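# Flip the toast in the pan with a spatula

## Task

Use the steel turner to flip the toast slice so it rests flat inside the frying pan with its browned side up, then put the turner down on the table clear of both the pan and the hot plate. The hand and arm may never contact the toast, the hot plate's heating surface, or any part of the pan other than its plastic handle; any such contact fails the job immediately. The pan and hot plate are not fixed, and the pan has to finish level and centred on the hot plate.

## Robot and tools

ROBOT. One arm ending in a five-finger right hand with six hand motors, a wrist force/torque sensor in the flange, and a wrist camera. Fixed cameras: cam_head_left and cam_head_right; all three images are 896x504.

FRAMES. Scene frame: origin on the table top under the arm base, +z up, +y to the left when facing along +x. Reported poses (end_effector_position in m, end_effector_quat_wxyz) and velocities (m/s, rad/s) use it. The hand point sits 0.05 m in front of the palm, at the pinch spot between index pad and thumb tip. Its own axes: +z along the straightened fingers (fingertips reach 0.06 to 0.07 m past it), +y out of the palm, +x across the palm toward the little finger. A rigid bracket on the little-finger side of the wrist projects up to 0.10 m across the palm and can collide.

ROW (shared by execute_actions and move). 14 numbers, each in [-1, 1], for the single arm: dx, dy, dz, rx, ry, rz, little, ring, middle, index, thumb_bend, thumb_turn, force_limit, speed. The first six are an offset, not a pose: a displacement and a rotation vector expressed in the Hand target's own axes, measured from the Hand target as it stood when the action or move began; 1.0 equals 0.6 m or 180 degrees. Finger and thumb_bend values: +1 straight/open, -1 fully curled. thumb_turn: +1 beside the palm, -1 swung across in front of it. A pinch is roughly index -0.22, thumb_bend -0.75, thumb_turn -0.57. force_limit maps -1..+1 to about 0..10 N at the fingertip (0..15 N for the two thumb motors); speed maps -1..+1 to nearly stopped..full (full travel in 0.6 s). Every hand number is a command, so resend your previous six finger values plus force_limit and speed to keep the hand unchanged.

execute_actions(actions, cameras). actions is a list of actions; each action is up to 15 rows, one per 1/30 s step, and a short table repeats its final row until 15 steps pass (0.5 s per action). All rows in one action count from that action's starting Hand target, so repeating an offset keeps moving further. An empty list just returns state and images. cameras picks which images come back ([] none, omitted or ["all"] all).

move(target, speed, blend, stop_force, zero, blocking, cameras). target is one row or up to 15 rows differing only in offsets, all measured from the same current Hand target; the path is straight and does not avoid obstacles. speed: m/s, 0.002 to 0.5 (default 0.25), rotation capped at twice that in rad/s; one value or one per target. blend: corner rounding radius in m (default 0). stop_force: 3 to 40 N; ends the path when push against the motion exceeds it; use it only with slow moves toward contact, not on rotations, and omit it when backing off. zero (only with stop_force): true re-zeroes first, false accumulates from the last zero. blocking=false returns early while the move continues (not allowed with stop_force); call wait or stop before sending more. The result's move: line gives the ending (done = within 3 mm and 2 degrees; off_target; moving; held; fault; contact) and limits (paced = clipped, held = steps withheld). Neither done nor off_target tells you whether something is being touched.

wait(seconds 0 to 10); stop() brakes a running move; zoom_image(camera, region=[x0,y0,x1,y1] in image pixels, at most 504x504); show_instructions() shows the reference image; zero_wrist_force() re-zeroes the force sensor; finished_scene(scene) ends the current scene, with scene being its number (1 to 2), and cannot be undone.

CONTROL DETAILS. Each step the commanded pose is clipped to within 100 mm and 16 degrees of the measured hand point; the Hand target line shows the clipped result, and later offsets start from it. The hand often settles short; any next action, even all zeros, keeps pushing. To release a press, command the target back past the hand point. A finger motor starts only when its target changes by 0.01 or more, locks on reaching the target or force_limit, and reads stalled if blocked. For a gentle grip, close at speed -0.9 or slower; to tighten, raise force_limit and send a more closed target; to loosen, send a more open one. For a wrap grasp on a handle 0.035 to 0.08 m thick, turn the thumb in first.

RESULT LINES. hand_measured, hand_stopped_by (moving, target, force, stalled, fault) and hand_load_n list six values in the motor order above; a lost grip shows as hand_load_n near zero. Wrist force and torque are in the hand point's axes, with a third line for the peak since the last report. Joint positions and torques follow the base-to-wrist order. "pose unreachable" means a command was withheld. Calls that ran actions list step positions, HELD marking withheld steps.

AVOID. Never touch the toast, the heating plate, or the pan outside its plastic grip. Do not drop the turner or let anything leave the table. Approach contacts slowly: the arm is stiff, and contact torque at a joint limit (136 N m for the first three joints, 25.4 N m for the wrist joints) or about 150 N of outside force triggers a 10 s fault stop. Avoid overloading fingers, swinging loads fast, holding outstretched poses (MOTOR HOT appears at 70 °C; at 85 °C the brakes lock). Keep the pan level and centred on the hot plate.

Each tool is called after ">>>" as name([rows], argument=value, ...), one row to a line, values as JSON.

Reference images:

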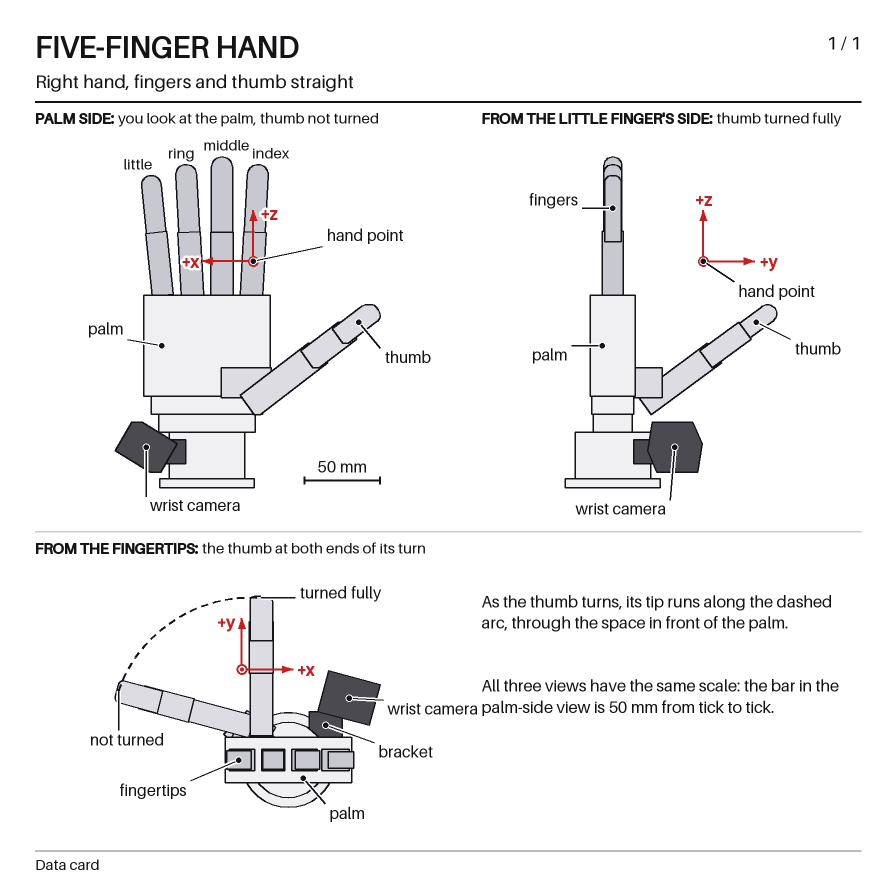

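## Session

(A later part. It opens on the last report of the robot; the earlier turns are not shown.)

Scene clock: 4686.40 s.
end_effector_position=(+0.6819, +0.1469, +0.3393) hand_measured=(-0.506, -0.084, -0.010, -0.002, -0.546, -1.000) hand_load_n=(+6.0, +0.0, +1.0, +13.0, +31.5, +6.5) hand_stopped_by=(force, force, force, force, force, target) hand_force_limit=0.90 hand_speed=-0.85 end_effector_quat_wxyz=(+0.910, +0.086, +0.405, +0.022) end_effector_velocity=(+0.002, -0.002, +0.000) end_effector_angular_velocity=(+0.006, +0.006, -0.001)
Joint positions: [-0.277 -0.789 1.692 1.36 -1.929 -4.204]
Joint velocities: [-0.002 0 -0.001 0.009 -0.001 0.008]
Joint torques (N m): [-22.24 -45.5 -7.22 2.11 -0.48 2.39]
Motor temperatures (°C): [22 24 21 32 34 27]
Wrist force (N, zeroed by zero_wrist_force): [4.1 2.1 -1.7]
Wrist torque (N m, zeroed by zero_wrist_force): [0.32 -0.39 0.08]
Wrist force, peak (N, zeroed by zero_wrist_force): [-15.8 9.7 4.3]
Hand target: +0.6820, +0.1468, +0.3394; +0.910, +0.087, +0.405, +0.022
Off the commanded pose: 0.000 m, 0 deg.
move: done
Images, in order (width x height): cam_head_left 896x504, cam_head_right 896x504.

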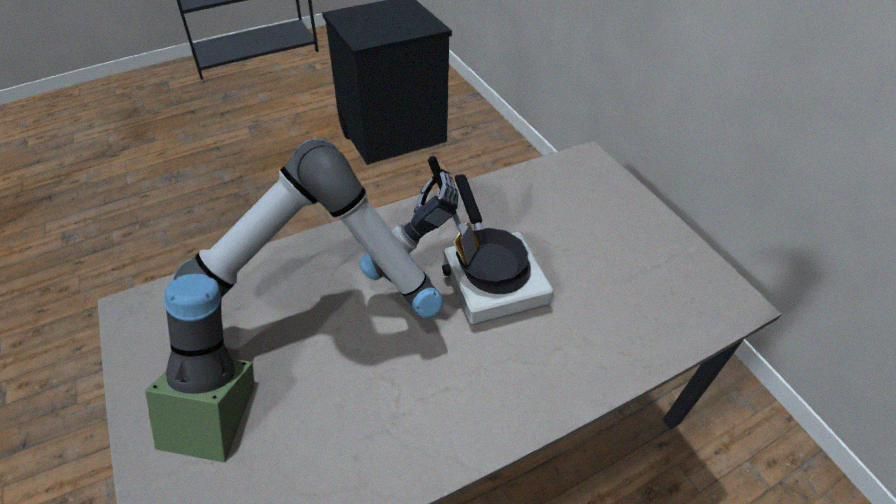

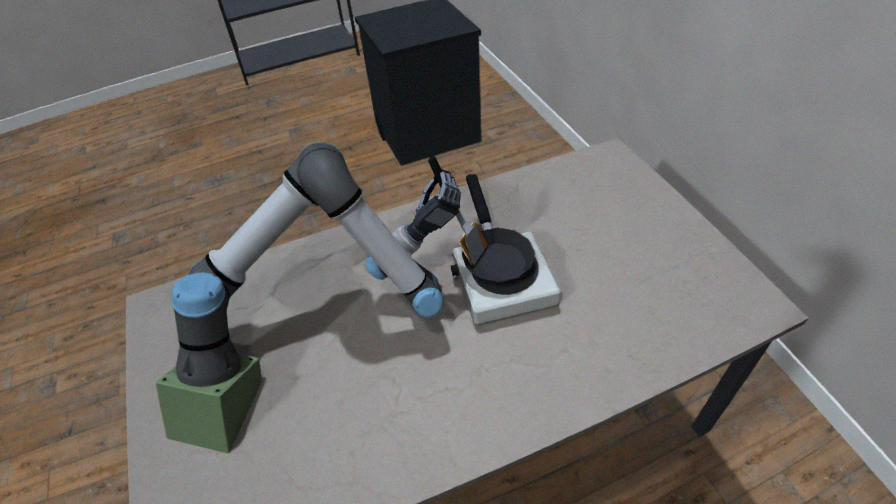

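>>> move(target=[0.0189,-0.0348,0.0305,0,0,0,-0.75,-0.75,-0.75,-0.75,-1,-1,0.9,-0.85], speed=0.04, cameras=["cam_head_left","cam_head_right"])

>>> zoom_image(camera="cam_head_left", region=[440, 180, 560, 300])

>>> zoom_image(camera="cam_head_right", region=[440, 180, 560, 300])

Scene clock: 4691.90 s.
end_effector_position=(+0.7027, +0.1248, +0.3393) hand_measured=(-0.506, -0.084, -0.010, -0.002, -0.546, -1.000) hand_load_n=(+5.0, +0.0, +1.5, +15.0, +30.0, +8.0) hand_stopped_by=(force, force, force, force, force, target) hand_force_limit=0.90 hand_speed=-0.85 end_effector_quat_wxyz=(+0.910, +0.087, +0.405, +0.022) end_effector_velocity=(-0.002, +0.002, -0.001) end_effector_angular_velocity=(-0.001, +0.001, -0.002)
Joint positions: [-0.315 -0.755 1.631 1.398 -1.905 -4.173]
Joint velocities: [0.003 -0.002 0.007 -0.004 -0.003 -0.005]
Joint torques (N m): [-8.07 -56.81 -0.84 -2.11 -1.82 -1.54]
Motor temperatures (°C): [22 24 21 32 34 27]
Wrist force (N, zeroed by zero_wrist_force): [3.7 3.1 -3.2]
Wrist torque (N m, zeroed by zero_wrist_force): [0.57 -0.07 0.27]
Wrist force, peak (N, zeroed by zero_wrist_force): [3.9 3.1 -3.3]
Hand target: +0.7026, +0.1250, +0.3394; +0.910, +0.087, +0.405, +0.022
Off the commanded pose: 0.000 m, 0 deg.
move: done
Images, in order (width x height): cam_head_left 896x504, cam_head_right 896x504.

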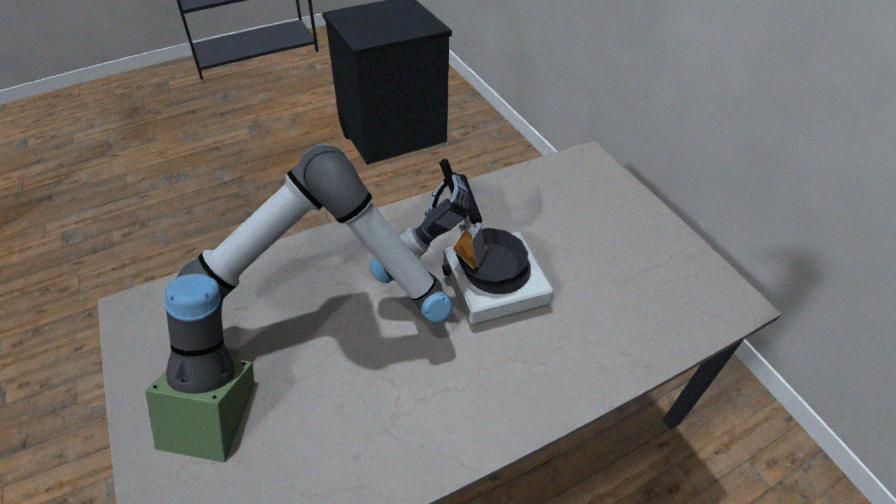

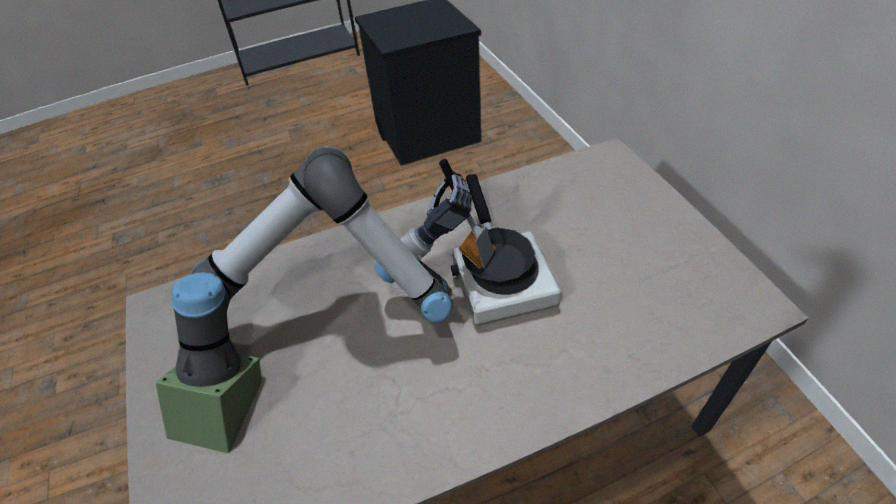

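Scaled by 4.200.

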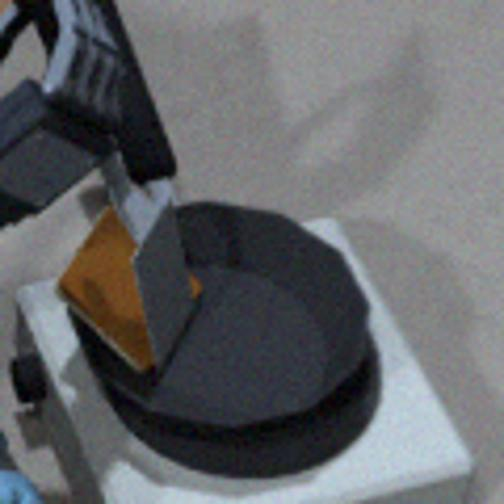

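Scaled by 4.200.

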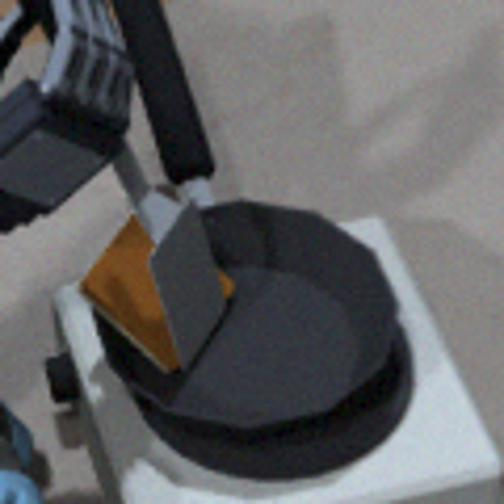

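>>> move([
  [-0.019,-0.0088,0.0416,0,0,0,-0.75,-0.75,-0.75,-0.75,-1,-1,0.9,-0.85],
  [-0.1737,0.0273,0.1793,0,0,0,-0.75,-0.75,-0.75,-0.75,-1,-1,0.9,-0.85],
], speed=0.08, cameras=["cam_head_left","cam_head_right"])

>>> zoom_image(camera="cam_head_left", region=[440, 180, 560, 300])

>>> zoom_image(camera="cam_head_right", region=[440, 180, 560, 300])

Scene clock: 4698.00 s.
end_effector_position=(+0.7128, +0.1145, +0.4894) hand_measured=(-0.506, -0.084, -0.010, -0.002, -0.546, -1.000) hand_load_n=(+5.0, +0.0, +1.5, +15.0, +30.0, +8.0) hand_stopped_by=(force, force, force, force, force, target) hand_force_limit=0.90 hand_speed=-0.85 end_effector_quat_wxyz=(+0.910, +0.087, +0.405, +0.022) end_effector_velocity=(+0.000, +0.000, +0.000) end_effector_angular_velocity=(-0.001, -0.001, -0.003)
Joint positions: [-0.472 -1.028 1.704 1.632 -1.801 -4.049]
Joint velocities: [0.001 0.001 0 -0.001 -0.002 -0.003]
Joint torques (N m): [-8.97 -28.34 -19.27 -2.02 -2.17 -2.38]
Motor temperatures (°C): [22 24 21 32 34 27]
Wrist force (N, zeroed by zero_wrist_force): [3.7 3.1 -3.2]
Wrist torque (N m, zeroed by zero_wrist_force): [0.58 -0.10 0.31]
Wrist force, peak (N, zeroed by zero_wrist_force): [4.2 3.2 -4.2]
Hand target: +0.7128, +0.1145, +0.4894; +0.910, +0.087, +0.405, +0.022
Off the commanded pose: 0.000 m, 0 deg.
move: done
Images, in order (width x height): cam_head_left 896x504, cam_head_right 896x504.

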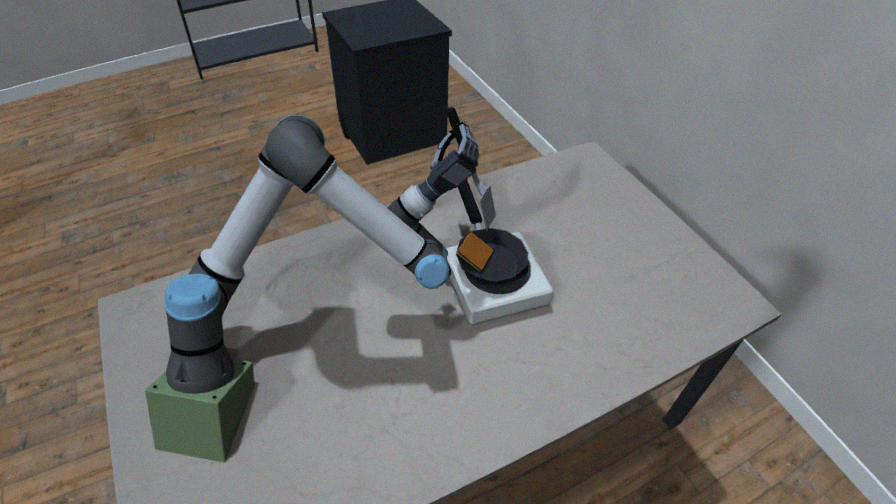

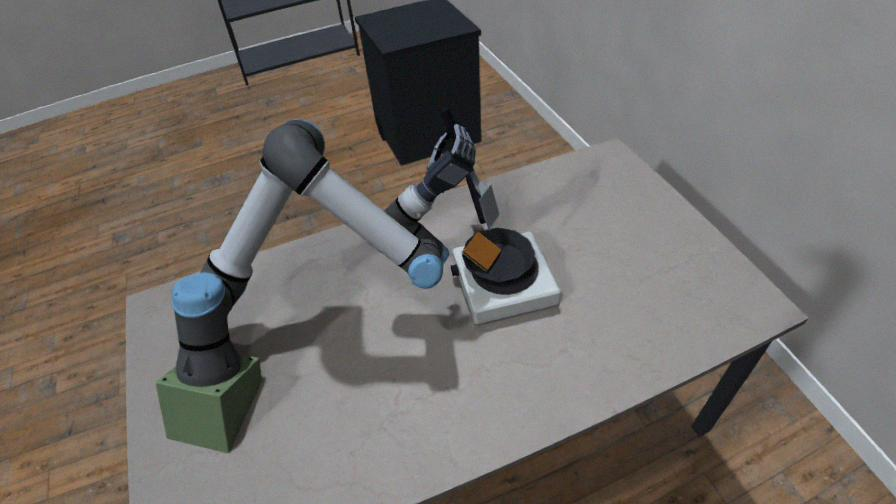

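Scaled by 4.200.

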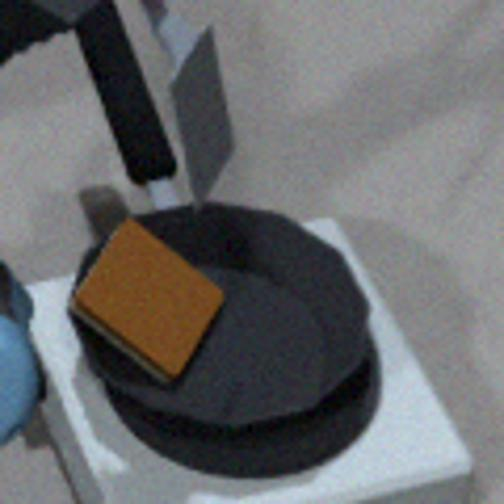

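Scaled by 4.200.

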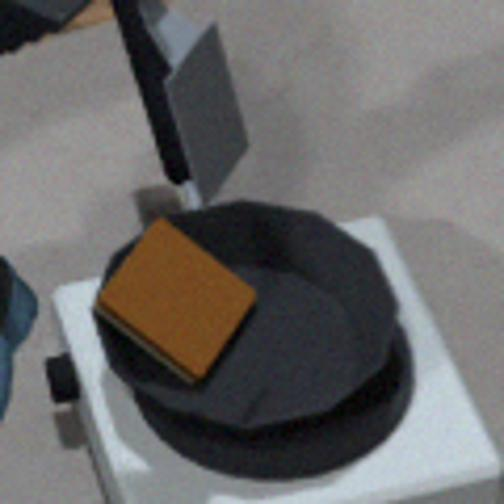

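>>> move(target=[0.0203,-0.0198,0.0282,0.085,0.104,0.0669,-0.75,-0.75,-0.75,-0.75,-1,-1,0.9,-0.85], speed=0.1, cameras=["cam_head_left","cam_head_right"])

>>> zoom_image(camera="cam_head_left", region=[440, 180, 560, 300])

>>> zoom_image(camera="cam_head_right", region=[440, 180, 560, 300])

Scene clock: 4709.33 s.
end_effector_position=(+0.7331, +0.1018, +0.4896) hand_measured=(-0.506, -0.084, -0.010, -0.002, -0.546, -1.000) hand_load_n=(+5.5, +0.0, +1.5, +15.0, +30.0, +7.5) hand_stopped_by=(force, force, force, force, force, target) hand_force_limit=0.90 hand_speed=-0.85 end_effector_quat_wxyz=(+0.805, +0.243, +0.535, +0.077) end_effector_velocity=(+0.000, +0.000, -0.001) end_effector_angular_velocity=(+0.000, +0.001, +0.001)
Joint positions: [-0.473 -1.263 1.934 2.063 -1.745 -3.749]
Joint velocities: [0 0.001 0 0 0.001 0]
Joint torques (N m): [-5.88 -22.08 -20.58 -1.59 -2 -1.44]
Motor temperatures (°C): [22 24 21 32 34 27]
Wrist force (N, zeroed by zero_wrist_force): [4.9 1.9 -1.9]
Wrist torque (N m, zeroed by zero_wrist_force): [0.38 -0.37 0.26]
Wrist force, peak (N, zeroed by zero_wrist_force): [3.8 3.3 -3.4]
Hand target: +0.7332, +0.1018, +0.4895; +0.805, +0.243, +0.535, +0.077
Off the commanded pose: 0.000 m, 0 deg.
move: done
Images, in order (width x height): cam_head_left 896x504, cam_head_right 896x504.

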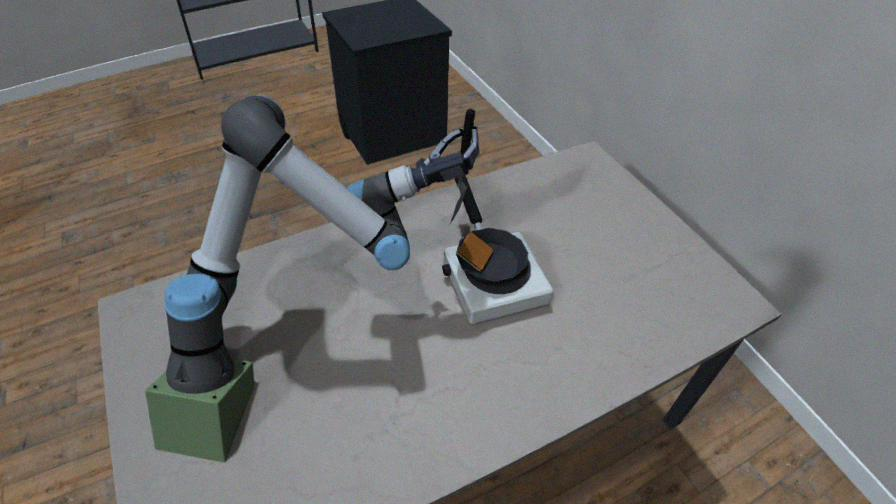

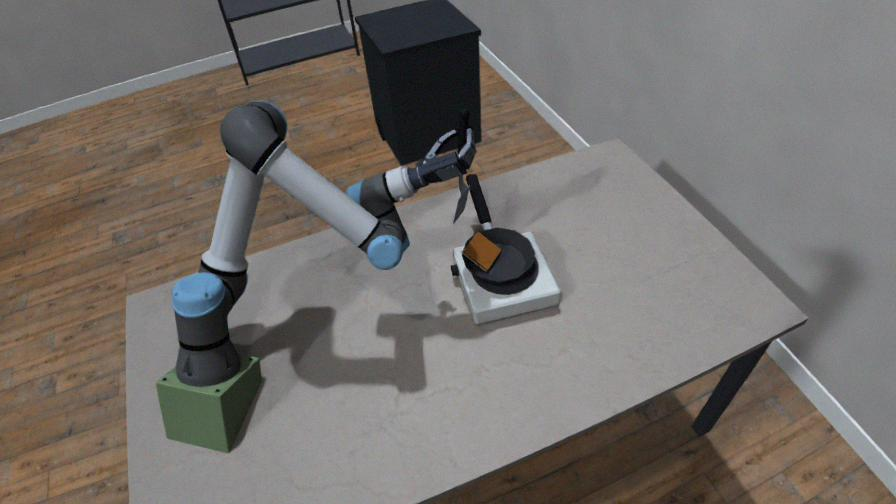

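Scaled by 4.200.

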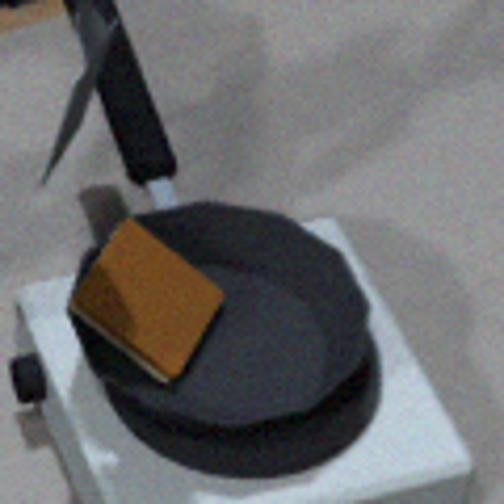

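Scaled by 4.200.

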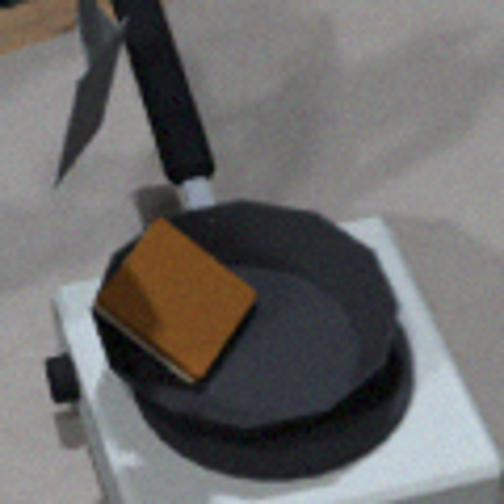

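>>> move(target=[0.1185,-0.0683,-0.0443,0,0,0,-0.75,-0.75,-0.75,-0.75,-1,-1,0.9,-0.85], speed=0.06, cameras=["cam_head_left","cam_head_right"])

>>> zoom_image(camera="cam_head_left", region=[440, 200, 520, 280])

>>> zoom_image(camera="cam_head_right", region=[440, 200, 520, 280])

Scene clock: 4716.33 s.
end_effector_position=(+0.7333, +0.1017, +0.4032) hand_measured=(-0.506, -0.084, -0.010, -0.002, -0.546, -1.000) hand_load_n=(+5.5, +0.0, +1.5, +15.0, +30.0, +7.5) hand_stopped_by=(force, force, force, force, force, target) hand_force_limit=0.90 hand_speed=-0.85 end_effector_quat_wxyz=(+0.805, +0.243, +0.535, +0.077) end_effector_velocity=(+0.000, +0.000, +0.000) end_effector_angular_velocity=(-0.001, +0.005, -0.001)
Joint positions: [-0.379 -1.084 1.918 1.892 -1.832 -3.788]
Joint velocities: [-0.001 -0.003 0.003 0.005 0.003 -0.001]
Joint torques (N m): [-21.23 -46.54 -2.68 1.82 0.83 1.49]
Motor temperatures (°C): [22 24 21 32 34 27]
Wrist force (N, zeroed by zero_wrist_force): [4.4 1.8 -1.9]
Wrist torque (N m, zeroed by zero_wrist_force): [0.32 -0.27 0.27]
Wrist force, peak (N, zeroed by zero_wrist_force): [5.2 1.6 -2.2]
Hand target: +0.7333, +0.1017, +0.4032; +0.805, +0.243, +0.535, +0.077
Off the commanded pose: 0.000 m, 0 deg.
move: done
Images, in order (width x height): cam_head_left 896x504, cam_head_right 896x504.

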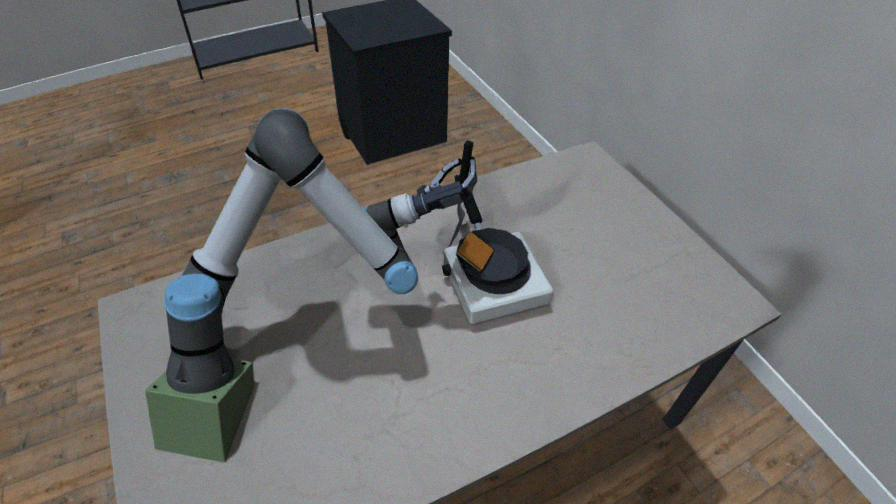

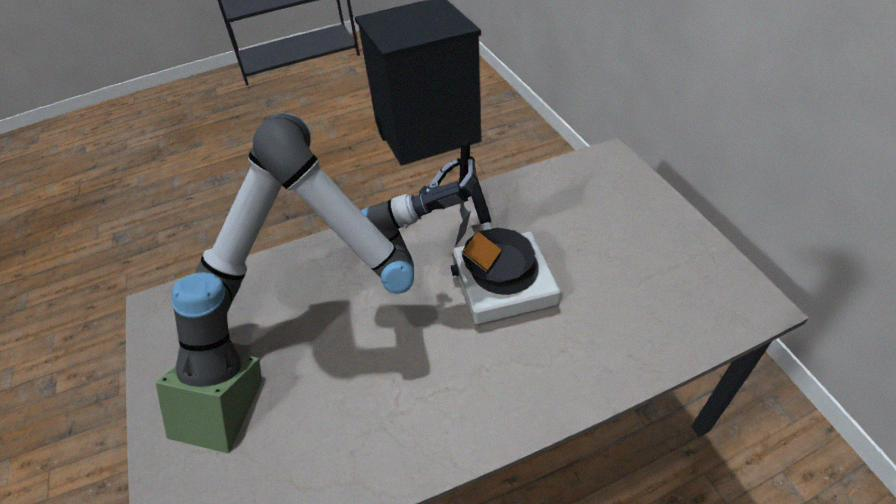

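Scaled by 6.300.

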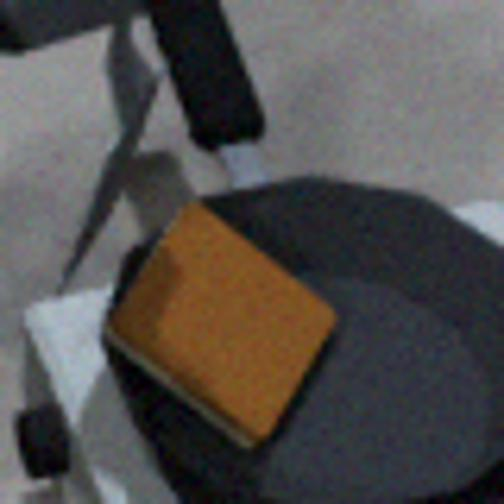

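Scaled by 6.300.

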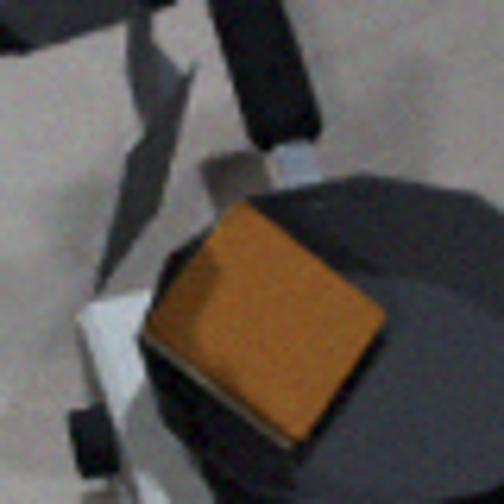

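>>> move(target=[0.0005,-0.0494,0.0772,0,0,0,-0.75,-0.75,-0.75,-0.75,-1,-1,0.9,-0.85], speed=0.03, stop_force=5, cameras=["cam_head_left","cam_head_right"])

>>> zoom_image(camera="cam_head_left", region=[440, 200, 540, 300])

>>> zoom_image(camera="cam_head_right", region=[440, 200, 540, 300])

Scene clock: 4722.50 s.
end_effector_position=(+0.7710, +0.0617, +0.4032) hand_measured=(-0.506, -0.084, -0.010, -0.002, -0.546, -1.000) hand_load_n=(+5.5, +0.0, +1.5, +15.0, +29.5, +7.5) hand_stopped_by=(force, force, force, force, force, target) hand_force_limit=0.90 hand_speed=-0.85 end_effector_quat_wxyz=(+0.805, +0.243, +0.535, +0.077) end_effector_velocity=(+0.000, +0.000, +0.000) end_effector_angular_velocity=(+0.001, -0.001, +0.000)
Joint positions: [-0.441 -1.009 1.805 1.936 -1.775 -3.762]
Joint velocities: [0 0 -0.001 0.001 0 0.002]
Joint torques (N m): [-8.63 -51.68 -6.14 -3.03 -2.06 -1.76]
Motor temperatures (°C): [22 24 21 32 34 27]
Wrist force (N, zeroed by zero_wrist_force): [4.8 2.1 -1.5]
Wrist torque (N m, zeroed by zero_wrist_force): [0.40 -0.34 0.27]
Wrist force, peak (N, zeroed by zero_wrist_force): [5.2 2.3 -1.2]
Hand target: +0.7710, +0.0617, +0.4032; +0.805, +0.243, +0.535, +0.077
Off the commanded pose: 0.000 m, 0 deg.
move: done
Images, in order (width x height): cam_head_left 896x504, cam_head_right 896x504.

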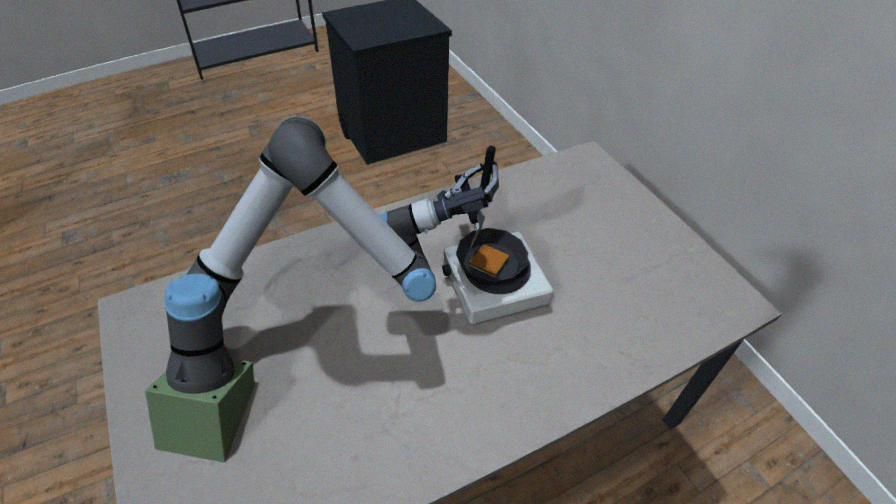

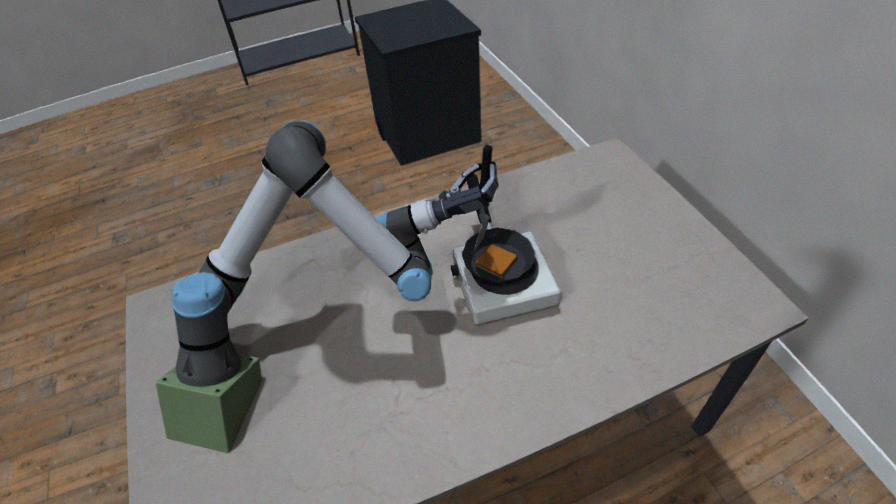

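Scaled by 5.040.

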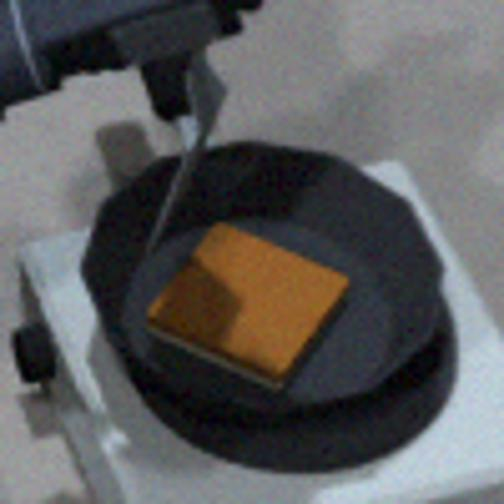

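Scaled by 5.040.

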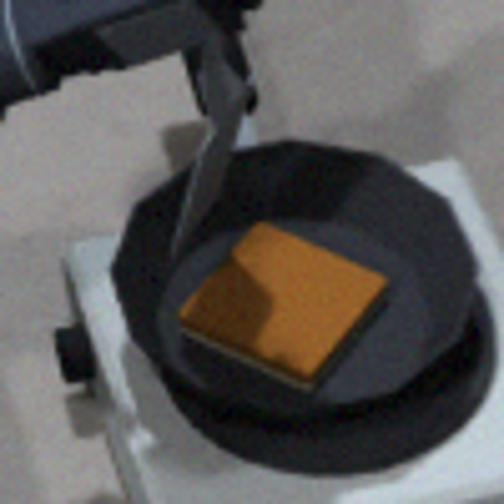

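>>> move(target=[-0.1236,0.0712,0.0462,0,0,0,-0.75,-0.75,-0.75,-0.75,-1,-1,0.9,-0.85], speed=0.1, cameras=["cam_head_left","cam_head_right"])

>>> zoom_image(camera="cam_head_left", region=[450, 218, 540, 308])

>>> zoom_image(camera="cam_head_right", region=[450, 218, 540, 308])

Scene clock: 4728.97 s.
end_effector_position=(+0.7709, +0.0619, +0.4933) hand_measured=(-0.506, -0.084, -0.010, -0.002, -0.546, -1.000) hand_load_n=(+5.5, +0.0, +1.5, +15.0, +30.0, +7.5) hand_stopped_by=(force, force, force, force, force, target) hand_force_limit=0.90 hand_speed=-0.85 end_effector_quat_wxyz=(+0.805, +0.243, +0.535, +0.077) end_effector_velocity=(+0.000, +0.000, +0.000) end_effector_angular_velocity=(-0.001, +0.000, +0.000)
Joint positions: [-0.532 -1.179 1.819 2.098 -1.691 -3.725]
Joint velocities: [0 0 0.001 -0.001 0 -0.001]
Joint torques (N m): [-11.24 -30.19 -13.95 -1.91 -1.69 -2.22]
Motor temperatures (°C): [22 24 21 32 34 27]
Wrist force (N, zeroed by zero_wrist_force): [5.1 2.4 -1.6]
Wrist torque (N m, zeroed by zero_wrist_force): [0.47 -0.34 0.29]
Wrist force, peak (N, zeroed by zero_wrist_force): [6.0 1.8 -1.6]
Hand target: +0.7709, +0.0619, +0.4932; +0.805, +0.243, +0.535, +0.077
Off the commanded pose: 0.000 m, 0 deg.
move: done
Images, in order (width x height): cam_head_left 896x504, cam_head_right 896x504.

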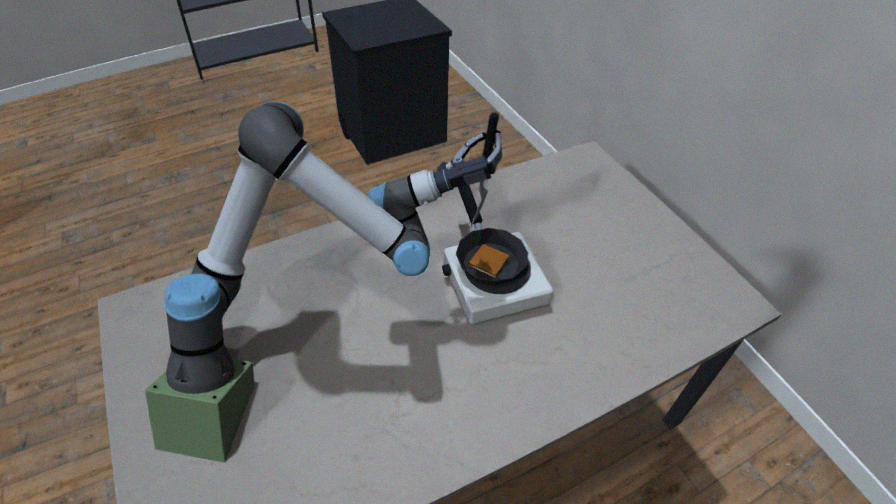

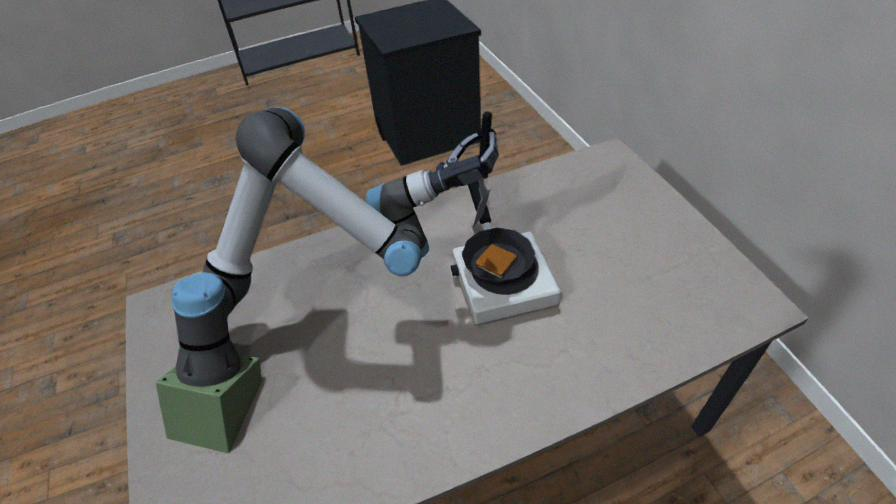

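Scaled by 5.600.

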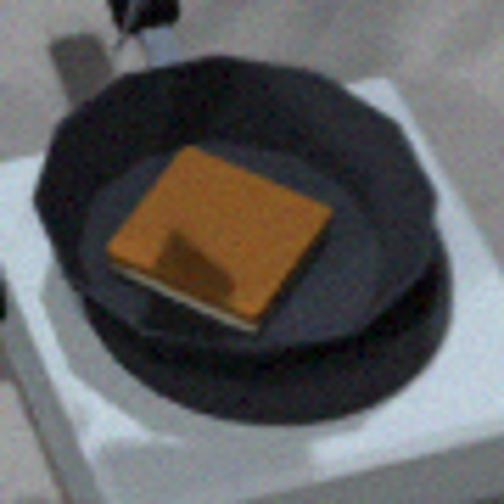

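Scaled by 5.600.

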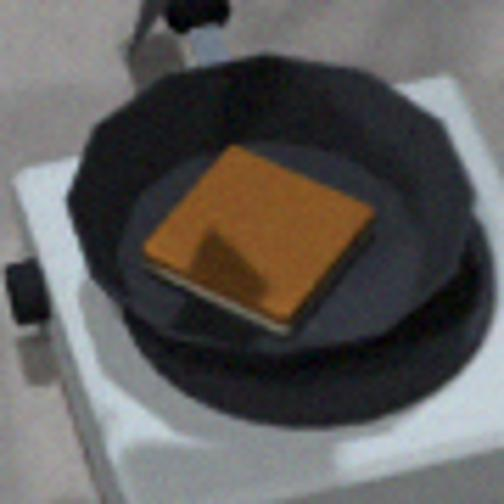

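>>> move([
  [-0.0004,0.0494,-0.0772,0,0,0,-0.75,-0.75,-0.75,-0.75,-1,-1,0.9,-0.85],
  [0.1617,-0.044,-0.1378,0,0,0,-0.75,-0.75,-0.75,-0.75,-1,-1,0.9,-0.85],
], speed=[0.1,0.06], cameras=["cam_head_left","cam_head_right"])

>>> zoom_image(camera="cam_head_left", region=[440, 200, 540, 300])

Scene clock: 4739.17 s.
end_effector_position=(+0.7333, +0.1017, +0.3751) hand_measured=(-0.506, -0.084, -0.010, -0.002, -0.546, -1.000) hand_load_n=(+5.5, +0.0, +1.5, +15.0, +30.0, +7.5) hand_stopped_by=(force, force, force, force, force, target) hand_force_limit=0.90 hand_speed=-0.85 end_effector_quat_wxyz=(+0.805, +0.243, +0.535, +0.077) end_effector_velocity=(+0.000, +0.000, +0.000) end_effector_angular_velocity=(+0.000, +0.005, +0.000)
Joint positions: [-0.35 -1.023 1.903 1.843 -1.859 -3.8]
Joint velocities: [-0.002 -0.004 0.004 0.004 0.004 0.001]
Joint torques (N m): [-19.63 -50.71 -3.71 1.06 0.25 1.53]
Motor temperatures (°C): [22 24 21 32 34 27]
Wrist force (N, zeroed by zero_wrist_force): [4.6 2.0 -1.9]
Wrist torque (N m, zeroed by zero_wrist_force): [0.36 -0.32 0.25]
Wrist force, peak (N, zeroed by zero_wrist_force): [5.2 2.6 -1.7]
Hand target: +0.7333, +0.1017, +0.3751; +0.805, +0.243, +0.535, +0.077
Off the commanded pose: 0.000 m, 0 deg.
move: done
Images, in order (width x height): cam_head_left 896x504, cam_head_right 896x504.

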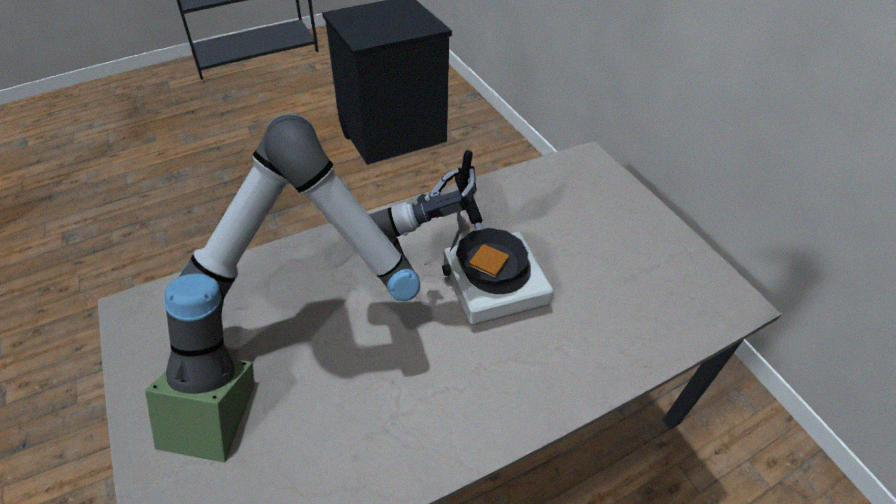

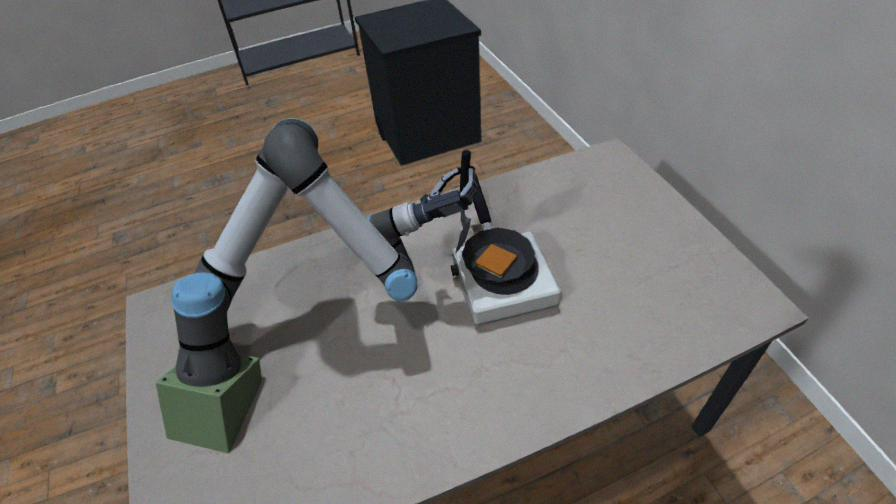

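Scaled by 5.040.

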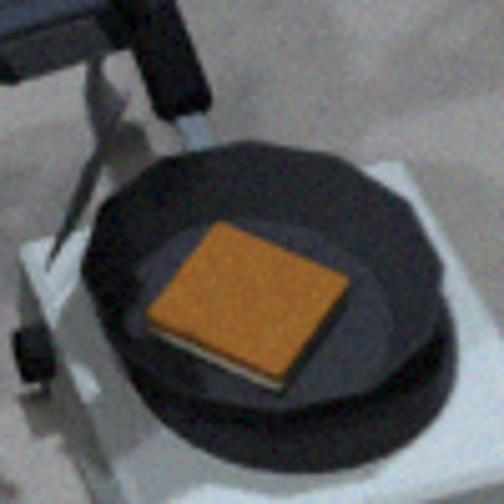

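>>> move(target=[0.0002,-0.0314,0.0491,0,0,0,-0.75,-0.75,-0.75,-0.75,-1,-1,0.9,-0.85], speed=0.02, stop_force=4, cameras=["cam_head_left","cam_head_right"])

>>> zoom_image(camera="cam_head_left", region=[440, 200, 540, 300])

Scene clock: 4744.73 s.
end_effector_position=(+0.7573, +0.0762, +0.3752) hand_measured=(-0.506, -0.084, -0.010, -0.002, -0.546, -1.000) hand_load_n=(+3.0, +0.0, +1.5, +17.0, +29.5, +9.0) hand_stopped_by=(force, force, force, force, force, target) hand_force_limit=0.90 hand_speed=-0.85 end_effector_quat_wxyz=(+0.805, +0.243, +0.535, +0.077) end_effector_velocity=(+0.000, +0.000, +0.000) end_effector_angular_velocity=(+0.000, +0.000, +0.000)
Joint positions: [-0.392 -0.979 1.834 1.873 -1.82 -3.782]
Joint velocities: [0 0 -0.001 0 0 -0.001]
Joint torques (N m): [-8.51 -52.19 -5.85 -2.83 -2.21 -1.73]
Motor temperatures (°C): [22 24 21 32 34 27]
Wrist force (N, zeroed by zero_wrist_force): [5.2 3.0 -3.0]
Wrist torque (N m, zeroed by zero_wrist_force): [0.61 -0.04 0.54]
Wrist force, peak (N, zeroed by zero_wrist_force): [4.8 3.5 -3.2]
Hand target: +0.7573, +0.0762, +0.3752; +0.805, +0.243, +0.535, +0.077
Off the commanded pose: 0.000 m, 0 deg.
move: done
Images, in order (width x height): cam_head_left 896x504, cam_head_right 896x504.

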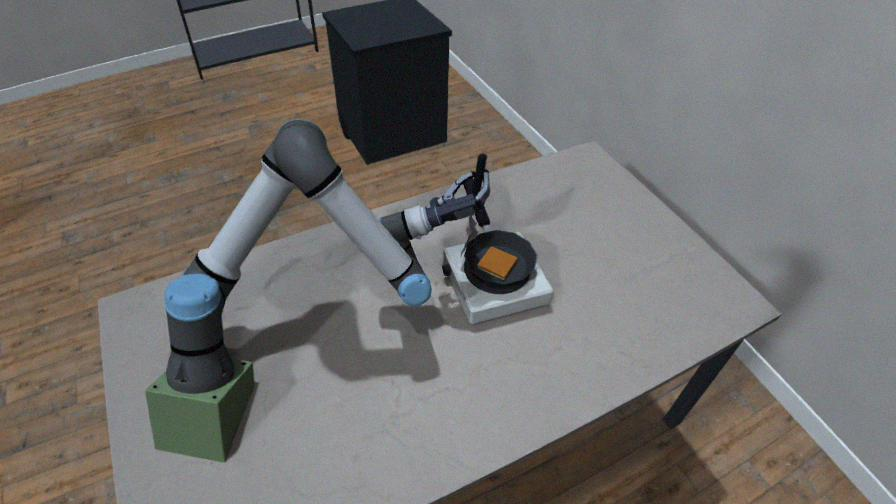

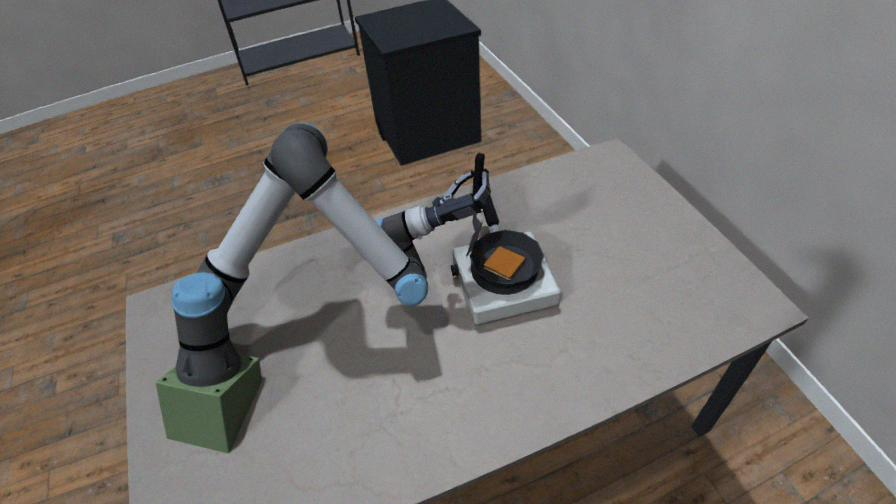

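Scaled by 5.040.

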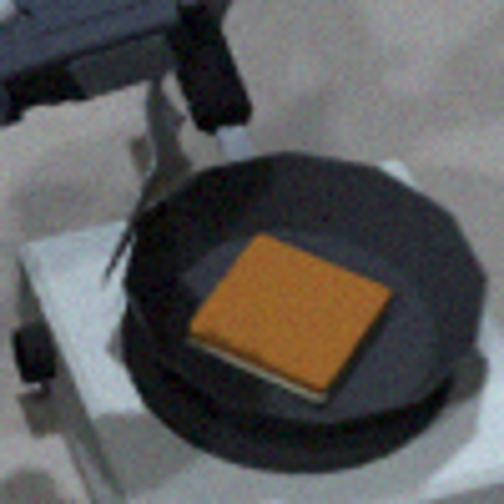

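>>> move([
  [-0.0003,0.0449,-0.0702,0,0,0,-0.75,-0.75,-0.75,-0.75,-1,-1,0.9,-0.85],
  [-0.2063,0.1637,0.0068,0,0,0,-0.75,-0.75,-0.75,-0.75,-1,-1,0.9,-0.85],
], speed=0.1, cameras=["cam_head_left","cam_head_right"])

>>> zoom_image(camera="cam_head_left", region=[450, 218, 540, 308])

>>> zoom_image(camera="cam_head_right", region=[450, 218, 540, 308])

Scene clock: 4751.07 s.
end_effector_position=(+0.7228, +0.1129, +0.5252) hand_measured=(-0.506, -0.084, -0.010, -0.002, -0.546, -1.000) hand_load_n=(+4.0, +0.0, +1.5, +14.5, +31.0, +7.5) hand_stopped_by=(force, force, force, force, force, target) hand_force_limit=0.90 hand_speed=-0.85 end_effector_quat_wxyz=(+0.805, +0.243, +0.535, +0.077) end_effector_velocity=(+0.000, -0.001, -0.001) end_effector_angular_velocity=(+0.000, +0.002, -0.001)
Joint positions: [-0.498 -1.355 1.955 2.137 -1.723 -3.739]
Joint velocities: [0 0.001 0.001 0.001 0 0]
Joint torques (N m): [-9.17 -25.66 -9.08 -1.56 -1.55 -2.15]
Motor temperatures (°C): [22 24 21 32 34 27]
Wrist force (N, zeroed by zero_wrist_force): [4.7 2.0 -1.5]
Wrist torque (N m, zeroed by zero_wrist_force): [0.40 -0.35 0.25]
Wrist force, peak (N, zeroed by zero_wrist_force): [5.4 2.9 -2.9]
Hand target: +0.7228, +0.1129, +0.5251; +0.805, +0.243, +0.535, +0.077
Off the commanded pose: 0.000 m, 0 deg.
move: done
Images, in order (width x height): cam_head_left 896x504, cam_head_right 896x504.

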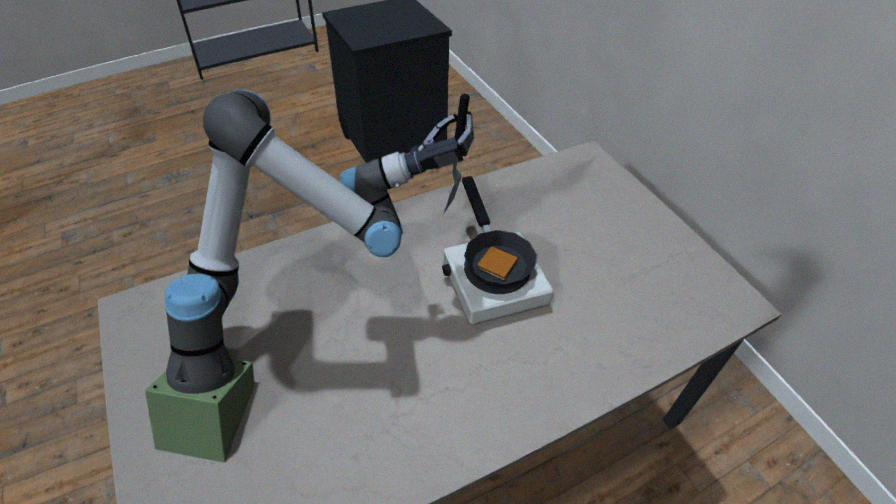

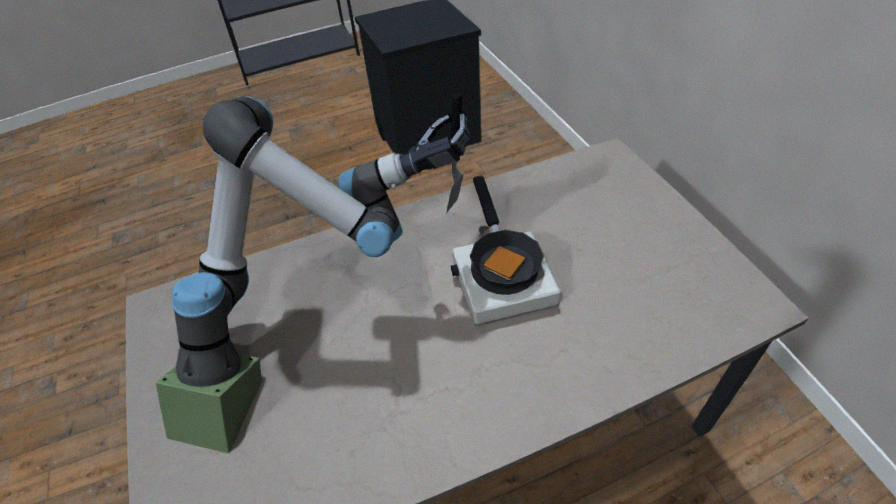

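Scaled by 5.600.

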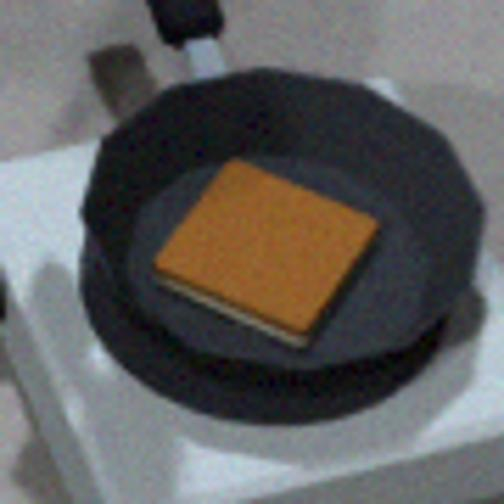

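Scaled by 5.600.

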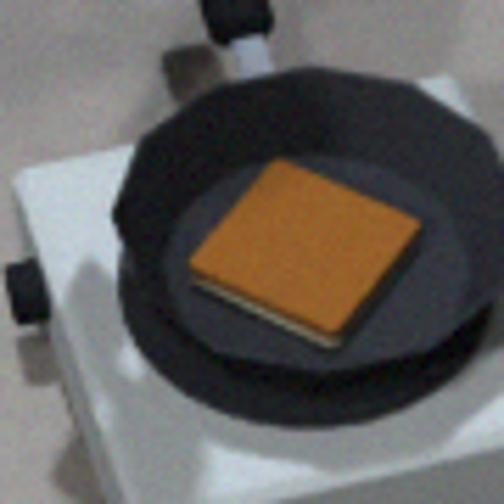

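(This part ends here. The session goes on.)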